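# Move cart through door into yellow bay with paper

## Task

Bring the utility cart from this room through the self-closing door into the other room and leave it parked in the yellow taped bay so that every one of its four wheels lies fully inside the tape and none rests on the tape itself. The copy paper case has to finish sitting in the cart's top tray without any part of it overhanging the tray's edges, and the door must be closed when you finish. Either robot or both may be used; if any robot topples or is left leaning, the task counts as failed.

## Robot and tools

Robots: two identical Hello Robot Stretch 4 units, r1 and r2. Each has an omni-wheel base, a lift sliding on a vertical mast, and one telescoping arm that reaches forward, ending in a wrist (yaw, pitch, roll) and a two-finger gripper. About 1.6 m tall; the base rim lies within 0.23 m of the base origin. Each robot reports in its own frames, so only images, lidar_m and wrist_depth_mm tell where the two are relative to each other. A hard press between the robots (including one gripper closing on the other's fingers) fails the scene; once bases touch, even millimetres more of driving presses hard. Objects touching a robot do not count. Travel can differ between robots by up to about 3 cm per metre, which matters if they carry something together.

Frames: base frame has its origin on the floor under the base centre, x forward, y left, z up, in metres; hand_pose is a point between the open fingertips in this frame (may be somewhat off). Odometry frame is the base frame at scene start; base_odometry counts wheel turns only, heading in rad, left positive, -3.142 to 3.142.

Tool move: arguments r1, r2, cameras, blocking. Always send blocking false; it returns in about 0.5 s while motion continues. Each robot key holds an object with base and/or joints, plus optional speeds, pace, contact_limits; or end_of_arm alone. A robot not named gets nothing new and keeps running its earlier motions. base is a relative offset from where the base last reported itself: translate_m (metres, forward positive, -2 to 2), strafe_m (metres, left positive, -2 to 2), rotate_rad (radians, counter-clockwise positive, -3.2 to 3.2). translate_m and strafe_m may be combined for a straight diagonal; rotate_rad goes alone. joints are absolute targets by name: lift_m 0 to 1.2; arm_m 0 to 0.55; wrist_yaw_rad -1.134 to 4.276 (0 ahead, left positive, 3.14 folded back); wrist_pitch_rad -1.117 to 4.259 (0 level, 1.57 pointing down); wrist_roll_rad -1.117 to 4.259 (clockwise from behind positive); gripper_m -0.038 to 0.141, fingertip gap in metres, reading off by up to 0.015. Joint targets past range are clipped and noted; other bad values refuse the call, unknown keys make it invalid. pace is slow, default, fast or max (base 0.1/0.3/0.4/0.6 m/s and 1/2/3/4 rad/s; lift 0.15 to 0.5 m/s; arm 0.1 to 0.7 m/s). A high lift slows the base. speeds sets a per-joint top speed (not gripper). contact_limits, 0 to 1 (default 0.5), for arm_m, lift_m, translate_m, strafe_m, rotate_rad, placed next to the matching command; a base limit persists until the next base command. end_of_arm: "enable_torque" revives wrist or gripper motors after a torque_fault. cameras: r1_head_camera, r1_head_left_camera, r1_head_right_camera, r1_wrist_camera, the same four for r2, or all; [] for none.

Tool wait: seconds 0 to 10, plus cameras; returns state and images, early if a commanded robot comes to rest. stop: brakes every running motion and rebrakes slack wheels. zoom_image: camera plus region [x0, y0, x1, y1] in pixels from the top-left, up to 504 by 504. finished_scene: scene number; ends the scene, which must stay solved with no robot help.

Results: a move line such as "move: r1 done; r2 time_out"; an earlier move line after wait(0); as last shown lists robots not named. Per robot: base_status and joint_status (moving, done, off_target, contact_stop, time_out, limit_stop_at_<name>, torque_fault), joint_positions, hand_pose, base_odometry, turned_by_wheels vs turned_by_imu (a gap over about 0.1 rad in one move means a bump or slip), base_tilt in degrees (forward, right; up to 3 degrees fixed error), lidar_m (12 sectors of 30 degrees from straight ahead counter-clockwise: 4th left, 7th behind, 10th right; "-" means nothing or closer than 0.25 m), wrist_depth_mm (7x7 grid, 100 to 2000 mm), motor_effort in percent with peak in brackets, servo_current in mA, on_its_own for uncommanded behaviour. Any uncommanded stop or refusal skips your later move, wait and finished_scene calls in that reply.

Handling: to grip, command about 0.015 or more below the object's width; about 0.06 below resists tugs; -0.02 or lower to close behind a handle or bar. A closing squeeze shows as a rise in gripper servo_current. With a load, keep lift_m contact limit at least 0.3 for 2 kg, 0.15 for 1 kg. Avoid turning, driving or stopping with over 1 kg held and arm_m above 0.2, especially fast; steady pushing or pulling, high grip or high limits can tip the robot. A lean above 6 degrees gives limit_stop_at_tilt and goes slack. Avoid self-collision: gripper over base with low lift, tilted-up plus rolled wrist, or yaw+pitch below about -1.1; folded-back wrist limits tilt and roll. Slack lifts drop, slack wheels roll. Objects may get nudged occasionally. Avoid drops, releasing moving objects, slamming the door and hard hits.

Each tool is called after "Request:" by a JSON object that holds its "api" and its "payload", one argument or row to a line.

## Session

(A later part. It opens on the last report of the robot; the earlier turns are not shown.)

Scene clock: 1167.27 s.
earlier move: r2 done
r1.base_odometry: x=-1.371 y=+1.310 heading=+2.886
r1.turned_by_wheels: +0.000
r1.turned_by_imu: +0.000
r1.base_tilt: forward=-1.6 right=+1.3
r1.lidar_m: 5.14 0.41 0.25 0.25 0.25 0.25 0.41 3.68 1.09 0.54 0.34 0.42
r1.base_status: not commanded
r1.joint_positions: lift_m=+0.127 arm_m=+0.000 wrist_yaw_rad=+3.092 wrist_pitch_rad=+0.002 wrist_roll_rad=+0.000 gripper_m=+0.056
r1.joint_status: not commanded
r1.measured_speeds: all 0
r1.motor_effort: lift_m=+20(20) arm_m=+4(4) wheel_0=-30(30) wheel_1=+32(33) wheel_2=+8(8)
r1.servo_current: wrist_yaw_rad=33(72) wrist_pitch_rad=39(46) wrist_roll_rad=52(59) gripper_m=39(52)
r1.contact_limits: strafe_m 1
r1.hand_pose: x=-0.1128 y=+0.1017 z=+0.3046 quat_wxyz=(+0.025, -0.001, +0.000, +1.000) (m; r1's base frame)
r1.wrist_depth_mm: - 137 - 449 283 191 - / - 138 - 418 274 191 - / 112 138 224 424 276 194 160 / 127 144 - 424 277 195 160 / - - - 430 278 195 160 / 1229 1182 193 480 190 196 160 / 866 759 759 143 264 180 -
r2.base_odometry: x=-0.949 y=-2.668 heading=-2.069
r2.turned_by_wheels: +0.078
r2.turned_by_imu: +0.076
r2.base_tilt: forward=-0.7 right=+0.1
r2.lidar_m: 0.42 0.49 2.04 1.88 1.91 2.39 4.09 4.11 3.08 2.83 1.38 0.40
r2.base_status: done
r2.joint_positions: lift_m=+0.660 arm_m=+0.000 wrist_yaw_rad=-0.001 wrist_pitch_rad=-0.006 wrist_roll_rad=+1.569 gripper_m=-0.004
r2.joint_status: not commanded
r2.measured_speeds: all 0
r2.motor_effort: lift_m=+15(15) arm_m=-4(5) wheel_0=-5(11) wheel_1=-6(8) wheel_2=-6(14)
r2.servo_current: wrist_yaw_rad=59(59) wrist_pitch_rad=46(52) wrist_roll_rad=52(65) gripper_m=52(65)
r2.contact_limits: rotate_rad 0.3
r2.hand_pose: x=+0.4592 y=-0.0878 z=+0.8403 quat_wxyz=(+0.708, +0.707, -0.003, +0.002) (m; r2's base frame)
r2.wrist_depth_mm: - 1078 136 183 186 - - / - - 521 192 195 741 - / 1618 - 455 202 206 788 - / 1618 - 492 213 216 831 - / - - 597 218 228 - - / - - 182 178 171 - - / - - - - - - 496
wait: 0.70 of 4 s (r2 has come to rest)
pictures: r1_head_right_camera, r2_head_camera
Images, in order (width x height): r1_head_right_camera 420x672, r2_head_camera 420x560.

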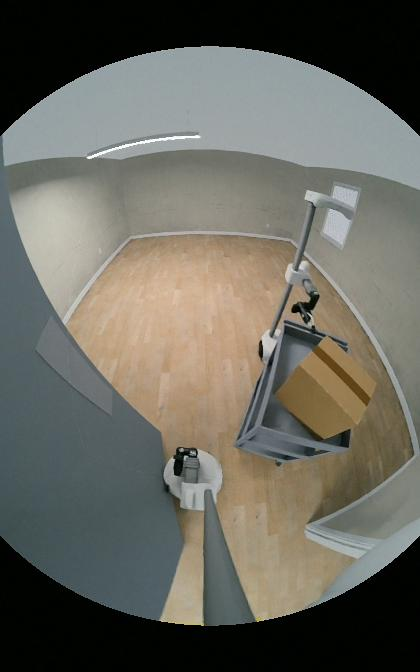

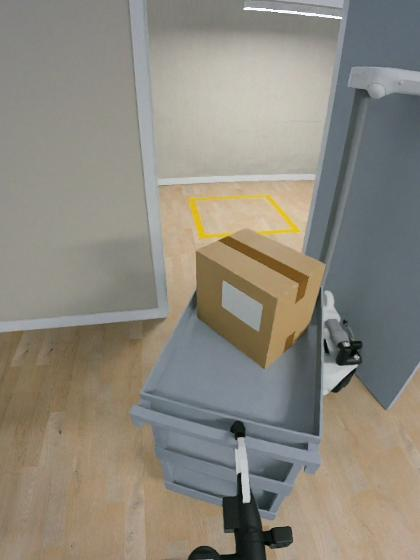

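Request:
{"api": "move", "payload": {
  "blocking": false,
  "r2": {"base":{"translate_m":-0.07,"strafe_m":-0.31},"pace":"slow","contact_limits":{"translate_m":0.3}},
  "cameras": []
}}

Request:
{"api": "wait", "payload": {
  "seconds": 8,
  "cameras": []
}}

Request:
{"api": "move", "payload": {
  "blocking": false,
  "r2": {"base":{"rotate_rad":0.2},"pace":"slow","contact_limits":{"rotate_rad":0.3}},
  "cameras": []
}}

Request:
{"api": "wait", "payload": {
  "seconds": 4,
  "cameras": ["r1_head_right_camera","r2_head_camera"]
}}

Scene clock: 1177.97 s.
move: r2 moving
r1: as last shown
r1.lidar_m: 5.13 0.41 0.25 0.25 0.25 0.25 0.40 3.66 1.09 0.54 0.35 0.40
r1.servo_current: wrist_yaw_rad=46(59) wrist_pitch_rad=39(46) wrist_roll_rad=46(59) gripper_m=39(46)
r1.contact_limits: strafe_m 1
r1.wrist_depth_mm: - 137 - 452 285 192 - / - 138 - 418 273 191 - / 112 138 224 421 276 194 159 / 127 143 - 427 276 194 159 / - - - 430 277 195 160 / 1229 1229 193 477 191 196 160 / 854 759 759 143 265 180 -
r2.base_odometry: x=-0.959 y=-2.660 heading=-2.069
r2.turned_by_wheels: +0.000
r2.turned_by_imu: +0.001
r2.base_tilt: forward=-0.7 right=+0.0
r2.lidar_m: 0.42 0.50 2.06 1.89 1.93 2.44 4.06 4.09 3.10 2.85 1.39 0.39
r2.base_status: translate_m moving; strafe_m moving
r2.joint_positions: lift_m=+0.660 arm_m=+0.000 wrist_yaw_rad=-0.001 wrist_pitch_rad=-0.006 wrist_roll_rad=+1.569 gripper_m=-0.004
r2.joint_status: not commanded
r2.measured_speeds: translate_m=-0.010 strafe_m=-0.048 rotate_rad=+0.002 lift_m=+0.000 arm_m=+0.000 wrist_yaw_rad=+0.009 wrist_pitch_rad=+0.000 wrist_roll_rad=+0.000
r2.motor_effort: lift_m=+15(15) arm_m=-4(4) wheel_0=+9(9) wheel_1=-9(9) wheel_2=+5(6)
r2.servo_current: wrist_yaw_rad=46(59) wrist_pitch_rad=46(46) wrist_roll_rad=39(59) gripper_m=52(65)
r2.contact_limits: translate_m 0.3
r2.hand_pose: x=+0.4592 y=-0.0878 z=+0.8403 quat_wxyz=(+0.708, +0.707, -0.003, +0.002) (m; r2's base frame)
r2.wrist_depth_mm: - 1078 574 183 183 - - / - - 500 141 193 732 - / 1661 - 445 200 204 809 - / 1661 - 488 211 215 842 - / - - 597 223 226 - - / - - 183 177 171 - - / - - - - - - 492
pictures: none
No camera images: "cameras" was empty.

Scene clock: 1181.87 s.
earlier move: r2 done
r1.base_odometry: x=-1.371 y=+1.310 heading=+2.886
r1.turned_by_wheels: +0.000
r1.turned_by_imu: +0.000
r1.base_tilt: forward=-1.6 right=+1.3
r1.lidar_m: 0.76 0.41 0.25 0.25 0.25 0.25 0.41 3.68 1.11 1.95 0.29 0.32
r1.base_status: not commanded
r1.joint_positions: lift_m=+0.127 arm_m=+0.000 wrist_yaw_rad=+3.092 wrist_pitch_rad=+0.002 wrist_roll_rad=+0.000 gripper_m=+0.056
r1.joint_status: not commanded
r1.measured_speeds: all 0
r1.motor_effort: lift_m=+20(20) arm_m=+4(4) wheel_0=-30(30) wheel_1=+32(33) wheel_2=+8(8)
r1.servo_current: wrist_yaw_rad=52(65) wrist_pitch_rad=46(52) wrist_roll_rad=52(78) gripper_m=39(46)
r1.contact_limits: strafe_m 1
r1.hand_pose: x=-0.1128 y=+0.1017 z=+0.3046 quat_wxyz=(+0.025, -0.001, +0.000, +1.000) (m; r1's base frame)
r1.wrist_depth_mm: - 137 - 452 285 191 - / - 138 - 418 273 193 - / 112 138 224 424 274 193 159 / 127 144 - 427 277 195 160 / - - - 430 278 195 160 / 1182 1229 194 477 190 195 160 / 866 759 759 143 265 180 -
r2.base_odometry: x=-1.188 y=-2.459 heading=-2.068
r2.turned_by_wheels: +0.000
r2.turned_by_imu: +0.001
r2.base_tilt: forward=-0.7 right=+0.1
r2.lidar_m: 0.38 0.40 2.35 2.16 2.22 2.84 3.96 3.98 2.78 2.57 2.61 0.44
r2.base_status: done
r2.joint_positions: lift_m=+0.660 arm_m=+0.000 wrist_yaw_rad=+0.002 wrist_pitch_rad=-0.006 wrist_roll_rad=+1.569 gripper_m=-0.004
r2.joint_status: not commanded
r2.measured_speeds: all 0
r2.motor_effort: lift_m=+15(15) arm_m=-4(5) wheel_0=+7(14) wheel_1=-3(9) wheel_2=+6(8)
r2.servo_current: wrist_yaw_rad=52(59) wrist_pitch_rad=52(52) wrist_roll_rad=52(78) gripper_m=59(65)
r2.contact_limits: translate_m 0.3
r2.hand_pose: x=+0.4595 y=-0.0869 z=+0.8403 quat_wxyz=(+0.708, +0.707, -0.002, +0.003) (m; r2's base frame)
r2.wrist_depth_mm: - - - 206 244 248 247 / - - - 242 242 1060 891 / - - - 239 239 1078 - / 1708 - 549 237 236 831 - / 1708 - 477 236 235 820 - / - - 185 177 171 820 - / - - 580 - - - -
wait: 3.90 of 8 s (r2 has come to rest)
pictures: none
No camera images: "cameras" was empty.

Scene clock: 1182.37 s.
move: r2 moving
r1: as last shown
r1.lidar_m: 0.90 0.40 0.25 0.25 0.25 0.25 0.43 3.68 1.09 1.96 0.31 0.29
r1.servo_current: wrist_yaw_rad=46(52) wrist_pitch_rad=46(46) wrist_roll_rad=59(59) gripper_m=46(46)
r1.contact_limits: strafe_m 1
r1.wrist_depth_mm: - 138 - 452 286 191 - / - 138 - 421 272 191 - / 112 138 225 421 274 193 159 / 127 144 - 427 277 195 160 / - - - 433 276 195 160 / 1229 1182 194 480 191 195 160 / 854 768 750 143 264 180 -
r2.base_odometry: x=-1.189 y=-2.459 heading=-1.947
r2.turned_by_wheels: +0.121
r2.turned_by_imu: +0.117
r2.base_tilt: forward=-0.7 right=+0.0
r2.lidar_m: 0.40 0.44 2.29 2.17 2.27 3.09 4.07 3.63 2.70 2.58 1.26 0.42
r2.base_status: rotate_rad moving
r2.joint_positions: lift_m=+0.660 arm_m=+0.000 wrist_yaw_rad=-0.007 wrist_pitch_rad=-0.006 wrist_roll_rad=+1.569 gripper_m=-0.004
r2.joint_status: not commanded
r2.measured_speeds: translate_m=+0.002 strafe_m=-0.001 rotate_rad=+0.428 lift_m=+0.000 arm_m=+0.000 wrist_yaw_rad=+0.000 wrist_pitch_rad=+0.000 wrist_roll_rad=+0.000
r2.motor_effort: lift_m=+15(15) arm_m=-4(4) wheel_0=-10(14) wheel_1=-7(9) wheel_2=-10(13)
r2.servo_current: wrist_yaw_rad=59(59) wrist_pitch_rad=46(52) wrist_roll_rad=52(52) gripper_m=52(65)
r2.contact_limits: rotate_rad 0.3
r2.hand_pose: x=+0.4587 y=-0.0894 z=+0.8403 quat_wxyz=(+0.708, +0.707, -0.005, +0.000) (m; r2's base frame)
r2.wrist_depth_mm: - - - 216 225 236 866 / - 1098 1078 228 228 1098 904 / - - 621 229 229 820 - / - - 480 231 231 809 - / 1661 - 500 216 231 831 - / - 554 186 176 172 - - / - - - - - - -
pictures: none
No camera images: "cameras" was empty.

Scene clock: 1183.07 s.
earlier move: r2 done
r1.base_odometry: x=-1.371 y=+1.310 heading=+2.886
r1.turned_by_wheels: +0.000
r1.turned_by_imu: +0.000
r1.base_tilt: forward=-1.6 right=+1.3
r1.lidar_m: 1.20 0.42 0.25 0.25 0.28 0.25 0.42 3.68 1.08 1.98 0.30 0.34
r1.base_status: not commanded
r1.joint_positions: lift_m=+0.127 arm_m=+0.000 wrist_yaw_rad=+3.092 wrist_pitch_rad=+0.002 wrist_roll_rad=+0.000 gripper_m=+0.056
r1.joint_status: not commanded
r1.measured_speeds: all 0
r1.motor_effort: lift_m=+20(20) arm_m=+4(4) wheel_0=-29(30) wheel_1=+32(33) wheel_2=+8(8)
r1.servo_current: wrist_yaw_rad=39(59) wrist_pitch_rad=33(52) wrist_roll_rad=52(59) gripper_m=39(46)
r1.contact_limits: strafe_m 1
r1.hand_pose: x=-0.1128 y=+0.1017 z=+0.3046 quat_wxyz=(+0.025, -0.001, +0.000, +1.000) (m; r1's base frame)
r1.wrist_depth_mm: - 137 - 455 285 191 - / - 138 - 418 274 191 - / 112 138 224 424 276 193 159 / 126 144 - 424 277 195 160 / - - - 433 277 195 160 / 1205 1182 193 477 191 196 160 / 854 759 750 143 263 180 -
r2.base_odometry: x=-1.188 y=-2.459 heading=-1.870
r2.turned_by_wheels: +0.078
r2.turned_by_imu: +0.076
r2.base_tilt: forward=-0.7 right=+0.0
r2.lidar_m: 0.42 0.46 2.22 2.16 2.35 3.38 3.97 3.38 2.64 2.58 1.24 0.40
r2.base_status: done
r2.joint_positions: lift_m=+0.660 arm_m=+0.000 wrist_yaw_rad=-0.002 wrist_pitch_rad=-0.006 wrist_roll_rad=+1.569 gripper_m=-0.004
r2.joint_status: not commanded
r2.measured_speeds: all 0
r2.motor_effort: lift_m=+15(15) arm_m=-4(5) wheel_0=-8(14) wheel_1=-5(9) wheel_2=-5(13)
r2.servo_current: wrist_yaw_rad=39(59) wrist_pitch_rad=46(59) wrist_roll_rad=46(65) gripper_m=59(65)
r2.contact_limits: rotate_rad 0.3
r2.hand_pose: x=+0.4592 y=-0.0880 z=+0.8403 quat_wxyz=(+0.708, +0.707, -0.003, +0.002) (m; r2's base frame)
r2.wrist_depth_mm: - 1060 1025 202 204 1008 904 / 1618 - 609 209 210 750 - / - - 488 161 216 809 - / - - 477 221 223 809 - / 1618 - 544 217 231 842 - / - - 183 177 171 - - / - - - - - - 512
wait: 0.70 of 4 s (r2 has come to rest)
pictures: r1_head_right_camera, r2_head_camera
Images, in order (width x height): r1_head_right_camera 420x672, r2_head_camera 420x560.

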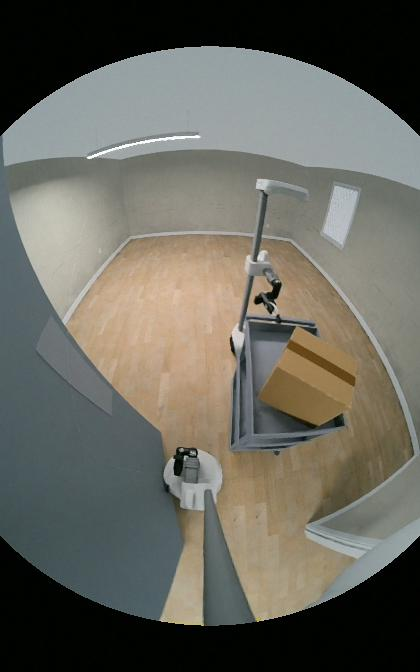

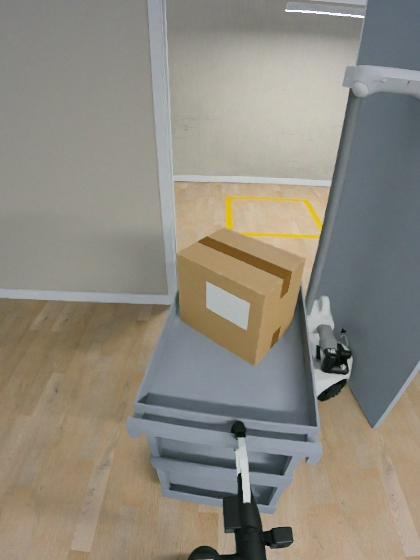

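Request:
{"api": "move", "payload": {
  "blocking": false,
  "r2": {"base":{"translate_m":0.3,"strafe_m":-0.02},"pace":"slow","contact_limits":{"translate_m":0.3}},
  "cameras": []
}}

Request:
{"api": "wait", "payload": {
  "seconds": 8,
  "cameras": ["r1_head_right_camera","r2_head_camera"]
}}

Scene clock: 1196.40 s.
move: r2 moving
r1: as last shown
r1.lidar_m: 1.19 0.41 0.25 0.25 0.25 0.25 0.41 3.67 1.09 0.71 0.29 0.33
r1.motor_effort: lift_m=+20(20) arm_m=+4(4) wheel_0=-30(30) wheel_1=+32(32) wheel_2=+8(8)
r1.servo_current: wrist_yaw_rad=39(72) wrist_pitch_rad=46(52) wrist_roll_rad=59(65) gripper_m=39(46)
r1.contact_limits: strafe_m 1
r1.wrist_depth_mm: - 137 - 449 286 191 - / - 138 - 418 273 192 - / 112 138 225 424 274 194 160 / 127 144 - 427 277 195 160 / - - - 427 278 195 160 / 1229 1229 193 477 191 196 160 / 842 768 759 143 265 180 -
r2.base_odometry: x=-1.193 y=-2.470 heading=-1.870
r2.turned_by_wheels: +0.000
r2.turned_by_imu: +0.001
r2.base_tilt: forward=-0.7 right=+0.1
r2.lidar_m: 0.42 0.47 2.22 2.16 2.32 3.40 3.99 3.38 2.63 2.57 1.21 0.40
r2.base_status: translate_m moving; strafe_m moving
r2.joint_positions: lift_m=+0.660 arm_m=+0.000 wrist_yaw_rad=-0.003 wrist_pitch_rad=-0.006 wrist_roll_rad=+1.569 gripper_m=-0.004
r2.joint_status: not commanded
r2.measured_speeds: translate_m=+0.049 strafe_m=-0.003 rotate_rad=+0.003 lift_m=+0.000 arm_m=+0.000 wrist_yaw_rad=+0.000 wrist_pitch_rad=+0.000 wrist_roll_rad=+0.000
r2.motor_effort: lift_m=+15(15) arm_m=-4(5) wheel_0=+7(7) wheel_1=+5(6) wheel_2=-12(13)
r2.servo_current: wrist_yaw_rad=39(52) wrist_pitch_rad=46(52) wrist_roll_rad=59(59) gripper_m=52(65)
r2.contact_limits: translate_m 0.3
r2.hand_pose: x=+0.4591 y=-0.0882 z=+0.8403 quat_wxyz=(+0.708, +0.707, -0.003, +0.001) (m; r2's base frame)
r2.wrist_depth_mm: - 1078 1025 198 200 1025 904 / 1661 - 609 206 206 741 - / 1661 - 496 158 214 809 - / - - 466 220 220 820 - / - - 539 220 229 - - / - - 185 176 173 - - / - - - - - - 508
pictures: none
No camera images: "cameras" was empty.

Scene clock: 1200.20 s.
earlier move: r2 done
r1.base_odometry: x=-1.371 y=+1.310 heading=+2.886
r1.turned_by_wheels: +0.000
r1.turned_by_imu: +0.000
r1.base_tilt: forward=-1.6 right=+1.3
r1.lidar_m: 5.14 0.42 0.25 0.25 0.25 0.25 0.42 3.68 0.27 0.25 0.29 0.39
r1.base_status: not commanded
r1.joint_positions: lift_m=+0.127 arm_m=+0.000 wrist_yaw_rad=+3.092 wrist_pitch_rad=+0.002 wrist_roll_rad=+0.000 gripper_m=+0.056
r1.joint_status: not commanded
r1.measured_speeds: all 0
r1.motor_effort: lift_m=+20(20) arm_m=+4(4) wheel_0=-30(30) wheel_1=+32(33) wheel_2=+8(8)
r1.servo_current: wrist_yaw_rad=65(72) wrist_pitch_rad=26(52) wrist_roll_rad=52(65) gripper_m=39(52)
r1.contact_limits: strafe_m 1
r1.hand_pose: x=-0.1128 y=+0.1017 z=+0.3046 quat_wxyz=(+0.025, -0.001, +0.000, +1.000) (m; r1's base frame)
r1.wrist_depth_mm: - 137 - 452 286 191 - / - 138 - 418 273 192 - / 112 138 224 421 276 193 159 / 126 144 - 430 276 195 160 / - - - 430 278 195 160 / 1205 1205 193 473 191 196 160 / 866 759 750 143 263 180 -
r2.base_odometry: x=-1.296 y=-2.739 heading=-1.870
r2.turned_by_wheels: +0.000
r2.turned_by_imu: -0.001
r2.base_tilt: forward=-0.7 right=+0.1
r2.lidar_m: 0.38 0.46 2.20 2.16 2.31 3.34 - 3.41 2.64 2.58 0.98 0.42
r2.base_status: done
r2.joint_positions: lift_m=+0.660 arm_m=+0.000 wrist_yaw_rad=-0.003 wrist_pitch_rad=-0.006 wrist_roll_rad=+1.569 gripper_m=-0.004
r2.joint_status: not commanded
r2.measured_speeds: all 0
r2.motor_effort: lift_m=+15(15) arm_m=-3(5) wheel_0=+3(13) wheel_1=+4(8) wheel_2=-8(14)
r2.servo_current: wrist_yaw_rad=52(65) wrist_pitch_rad=52(52) wrist_roll_rad=39(65) gripper_m=59(72)
r2.contact_limits: translate_m 0.3
r2.hand_pose: x=+0.4591 y=-0.0882 z=+0.8403 quat_wxyz=(+0.708, +0.707, -0.003, +0.001) (m; r2's base frame)
r2.wrist_depth_mm: - - - 206 208 1576 1138 / - - - 212 213 778 - / - - 504 216 217 798 - / - - 466 223 224 820 - / - - 525 218 229 831 - / - - 185 176 173 - - / - - - - 241 - 530
wait: 3.80 of 8 s (r2 has come to rest)
pictures: r1_head_right_camera, r2_head_camera
Images, in order (width x height): r1_head_right_camera 420x672, r2_head_camera 420x560.

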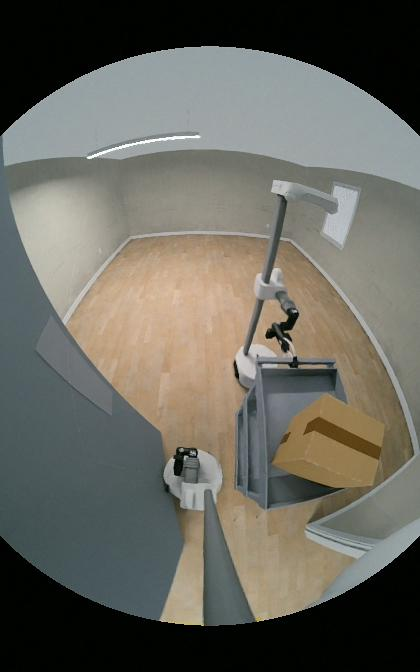

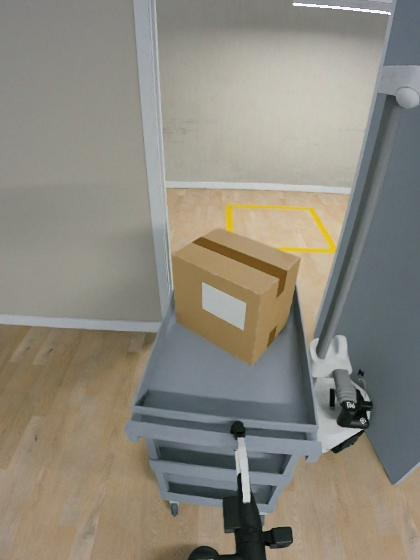

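Request:
{"api": "move", "payload": {
  "blocking": false,
  "r2": {"base":{"translate_m":0.03,"strafe_m":0.17},"pace":"slow","contact_limits":{"translate_m":0.3}},
  "cameras": []
}}

Request:
{"api": "wait", "payload": {
  "seconds": 8,
  "cameras": []
}}

Request:
{"api": "move", "payload": {
  "blocking": false,
  "r2": {"base":{"rotate_rad":-0.3},"pace":"slow","contact_limits":{"rotate_rad":0.3}},
  "cameras": []
}}

Request:
{"api": "wait", "payload": {
  "seconds": 4,
  "cameras": ["r1_head_right_camera","r2_head_camera"]
}}

Scene clock: 1222.63 s.
move: r2 moving
r1: as last shown
r1.lidar_m: 5.14 0.39 0.25 0.25 0.25 0.25 0.40 3.67 0.27 0.27 0.29 0.40
r1.servo_current: wrist_yaw_rad=52(65) wrist_pitch_rad=46(46) wrist_roll_rad=46(59) gripper_m=39(46)
r1.contact_limits: strafe_m 1
r1.wrist_depth_mm: - 137 - 455 286 191 - / - 138 - 415 273 191 - / 112 138 225 421 276 193 159 / 126 144 - 427 276 195 160 / - - - 430 277 195 160 / 1182 1205 193 477 191 195 160 / 866 768 750 143 264 180 -
r2.base_odometry: x=-1.284 y=-2.745 heading=-1.871
r2.turned_by_wheels: -0.001
r2.turned_by_imu: -0.001
r2.base_tilt: forward=-0.7 right=+0.1
r2.lidar_m: 0.41 0.46 2.19 2.15 2.32 3.36 - 3.43 2.62 2.59 0.98 0.40
r2.base_status: translate_m moving; strafe_m moving
r2.joint_positions: lift_m=+0.660 arm_m=+0.000 wrist_yaw_rad=-0.003 wrist_pitch_rad=-0.006 wrist_roll_rad=+1.569 gripper_m=-0.004
r2.joint_status: not commanded
r2.measured_speeds: translate_m=+0.008 strafe_m=+0.052 rotate_rad=+0.000 lift_m=+0.000 arm_m=+0.000 wrist_yaw_rad=+0.000 wrist_pitch_rad=+0.000 wrist_roll_rad=+0.000
r2.motor_effort: lift_m=+15(15) arm_m=-3(4) wheel_0=-13(13) wheel_1=+7(9) wheel_2=-9(9)
r2.servo_current: wrist_yaw_rad=59(59) wrist_pitch_rad=46(52) wrist_roll_rad=46(59) gripper_m=52(65)
r2.contact_limits: translate_m 0.3
r2.hand_pose: x=+0.4590 y=-0.0884 z=+0.8403 quat_wxyz=(+0.708, +0.707, -0.003, +0.001) (m; r2's base frame)
r2.wrist_depth_mm: - - - 205 206 1808 1205 / - - 627 211 211 778 - / - - 500 217 217 798 - / - - 469 221 224 820 - / - - 530 217 229 854 - / - - 183 177 173 - - / - - - - 243 - 521
pictures: none
No camera images: "cameras" was empty.

Scene clock: 1225.07 s.
earlier move: r2 done
r1.base_odometry: x=-1.371 y=+1.310 heading=+2.886
r1.turned_by_wheels: +0.000
r1.turned_by_imu: +0.000
r1.base_tilt: forward=-1.6 right=+1.3
r1.lidar_m: 5.14 0.39 0.25 0.25 0.26 0.25 0.42 3.67 1.09 0.27 0.34 0.59
r1.base_status: not commanded
r1.joint_positions: lift_m=+0.127 arm_m=+0.000 wrist_yaw_rad=+3.092 wrist_pitch_rad=+0.002 wrist_roll_rad=+0.000 gripper_m=+0.056
r1.joint_status: not commanded
r1.measured_speeds: all 0
r1.motor_effort: lift_m=+20(20) arm_m=+4(4) wheel_0=-30(30) wheel_1=+32(33) wheel_2=+8(8)
r1.servo_current: wrist_yaw_rad=59(65) wrist_pitch_rad=46(46) wrist_roll_rad=39(85) gripper_m=33(46)
r1.contact_limits: strafe_m 1
r1.hand_pose: x=-0.1128 y=+0.1017 z=+0.3046 quat_wxyz=(+0.025, -0.001, +0.000, +1.000) (m; r1's base frame)
r1.wrist_depth_mm: - 138 - 455 285 191 - / - 138 - 418 273 192 - / 112 138 225 424 276 193 160 / 126 144 - 430 276 195 160 / - - - 430 278 196 160 / 1205 1182 193 480 190 195 160 / 854 759 759 143 263 180 -
r2.base_odometry: x=-1.143 y=-2.818 heading=-1.870
r2.turned_by_wheels: +0.000
r2.turned_by_imu: +0.000
r2.base_tilt: forward=-0.7 right=+0.0
r2.lidar_m: 0.43 0.53 2.05 1.98 2.11 3.09 - 3.62 2.82 2.74 0.96 0.38
r2.base_status: done
r2.joint_positions: lift_m=+0.660 arm_m=+0.000 wrist_yaw_rad=-0.004 wrist_pitch_rad=-0.006 wrist_roll_rad=+1.569 gripper_m=-0.004
r2.joint_status: not commanded
r2.measured_speeds: all 0
r2.motor_effort: lift_m=+15(15) arm_m=-3(4) wheel_0=-7(15) wheel_1=+4(9) wheel_2=-5(11)
r2.servo_current: wrist_yaw_rad=46(59) wrist_pitch_rad=52(52) wrist_roll_rad=52(59) gripper_m=59(65)
r2.contact_limits: translate_m 0.3
r2.hand_pose: x=+0.4589 y=-0.0886 z=+0.8403 quat_wxyz=(+0.708, +0.707, -0.004, +0.001) (m; r2's base frame)
r2.wrist_depth_mm: - - 521 172 176 699 - / - - 445 182 185 750 - / - 477 436 194 196 809 - / - - 517 207 212 - - / - - 634 222 227 - - / - - 183 177 173 - 521 / - - - - - - 480
wait: 2.43 of 8 s (r2 has come to rest)
pictures: none
No camera images: "cameras" was empty.

Scene clock: 1225.57 s.
move: r2 moving
r1: as last shown
r1.lidar_m: 5.14 0.41 0.25 0.25 0.26 0.25 0.42 3.67 1.09 0.29 0.31 0.53
r1.servo_current: wrist_yaw_rad=52(65) wrist_pitch_rad=39(52) wrist_roll_rad=33(59) gripper_m=46(52)
r1.contact_limits: strafe_m 1
r1.wrist_depth_mm: - 137 - 449 283 191 - / - 138 - 418 273 192 - / 112 138 225 421 274 193 159 / 127 144 - 424 277 195 159 / - - - 433 278 195 160 / 1255 1205 193 477 190 195 160 / 866 750 768 143 265 180 -
r2.base_odometry: x=-1.143 y=-2.818 heading=-1.994
r2.turned_by_wheels: -0.124
r2.turned_by_imu: -0.120
r2.base_tilt: forward=-0.7 right=+0.0
r2.lidar_m: 0.43 0.48 2.08 2.00 2.07 2.77 - 4.09 2.92 2.76 1.03 0.41
r2.base_status: rotate_rad moving
r2.joint_positions: lift_m=+0.660 arm_m=+0.000 wrist_yaw_rad=+0.007 wrist_pitch_rad=-0.006 wrist_roll_rad=+1.569 gripper_m=-0.004
r2.joint_status: not commanded
r2.measured_speeds: translate_m=+0.000 strafe_m=-0.001 rotate_rad=-0.496 lift_m=+0.000 arm_m=+0.000 wrist_yaw_rad=+0.000 wrist_pitch_rad=+0.000 wrist_roll_rad=+0.000
r2.motor_effort: lift_m=+15(15) arm_m=-3(4) wheel_0=+10(13) wheel_1=+8(9) wheel_2=+14(14)
r2.servo_current: wrist_yaw_rad=52(59) wrist_pitch_rad=52(52) wrist_roll_rad=39(52) gripper_m=59(59)
r2.contact_limits: rotate_rad 0.3
r2.hand_pose: x=+0.4599 y=-0.0855 z=+0.8403 quat_wxyz=(+0.708, +0.707, +0.000, +0.005) (m; r2's base frame)
r2.wrist_depth_mm: - - - 184 187 1464 - / - - 530 143 196 750 - / - - 452 202 206 798 - / - - 480 213 216 820 - / 1430 - 585 224 227 - - / - - 183 176 171 - - / - - - - - - 500
pictures: none
No camera images: "cameras" was empty.

Scene clock: 1226.47 s.
earlier move: r2 done
r1.base_odometry: x=-1.371 y=+1.310 heading=+2.886
r1.turned_by_wheels: +0.000
r1.turned_by_imu: +0.000
r1.base_tilt: forward=-1.6 right=+1.3
r1.lidar_m: 5.16 0.41 0.25 0.26 0.25 0.25 0.42 3.65 1.10 0.25 0.29 0.46
r1.base_status: not commanded
r1.joint_positions: lift_m=+0.127 arm_m=+0.000 wrist_yaw_rad=+3.092 wrist_pitch_rad=+0.002 wrist_roll_rad=+0.000 gripper_m=+0.056
r1.joint_status: not commanded
r1.measured_speeds: all 0
r1.motor_effort: lift_m=+20(20) arm_m=+4(4) wheel_0=-29(30) wheel_1=+32(33) wheel_2=+8(8)
r1.servo_current: wrist_yaw_rad=52(65) wrist_pitch_rad=39(52) wrist_roll_rad=39(72) gripper_m=39(52)
r1.contact_limits: strafe_m 1
r1.hand_pose: x=-0.1128 y=+0.1017 z=+0.3046 quat_wxyz=(+0.025, -0.001, +0.000, +1.000) (m; r1's base frame)
r1.wrist_depth_mm: - 137 - 449 285 192 - / - 138 - 418 273 192 - / 112 138 224 424 276 193 160 / 126 144 - 427 276 195 160 / - - - 430 277 196 160 / 1205 1205 194 473 191 196 161 / 854 750 759 143 263 180 -
r2.base_odometry: x=-1.142 y=-2.818 heading=-2.169
r2.turned_by_wheels: -0.175
r2.turned_by_imu: -0.170
r2.base_tilt: forward=-0.7 right=+0.0
r2.lidar_m: 0.39 0.40 1.89 1.99 2.01 2.38 - 4.25 3.10 2.75 1.18 0.44
r2.base_status: done
r2.joint_positions: lift_m=+0.660 arm_m=+0.000 wrist_yaw_rad=+0.006 wrist_pitch_rad=-0.006 wrist_roll_rad=+1.569 gripper_m=-0.004
r2.joint_status: not commanded
r2.measured_speeds: all 0
r2.motor_effort: lift_m=+15(15) arm_m=-4(4) wheel_0=+8(13) wheel_1=+6(9) wheel_2=+7(14)
r2.servo_current: wrist_yaw_rad=52(65) wrist_pitch_rad=46(52) wrist_roll_rad=39(59) gripper_m=59(59)
r2.contact_limits: rotate_rad 0.3
r2.hand_pose: x=+0.4599 y=-0.0856 z=+0.8403 quat_wxyz=(+0.708, +0.707, +0.000, +0.005) (m; r2's base frame)
r2.wrist_depth_mm: - - - 175 234 236 236 / 917 878 891 235 234 1661 854 / - - - 235 233 820 - / - - 508 233 234 831 - / - - 488 234 234 831 - / - - 186 176 170 820 - / - - 603 - - - -
wait: 0.90 of 4 s (r2 has come to rest)
pictures: r1_head_right_camera, r2_head_camera
Images, in order (width x height): r1_head_right_camera 420x672, r2_head_camera 420x560.

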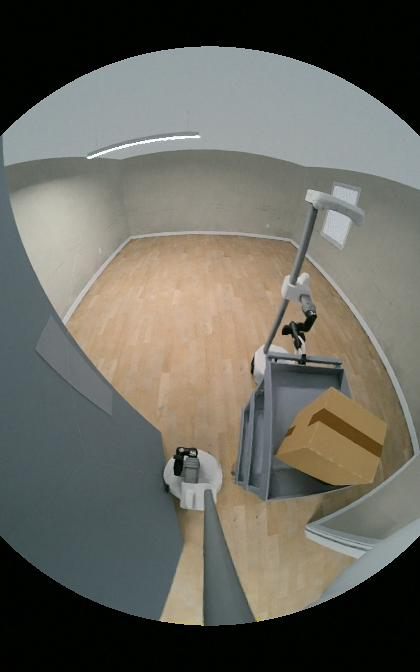

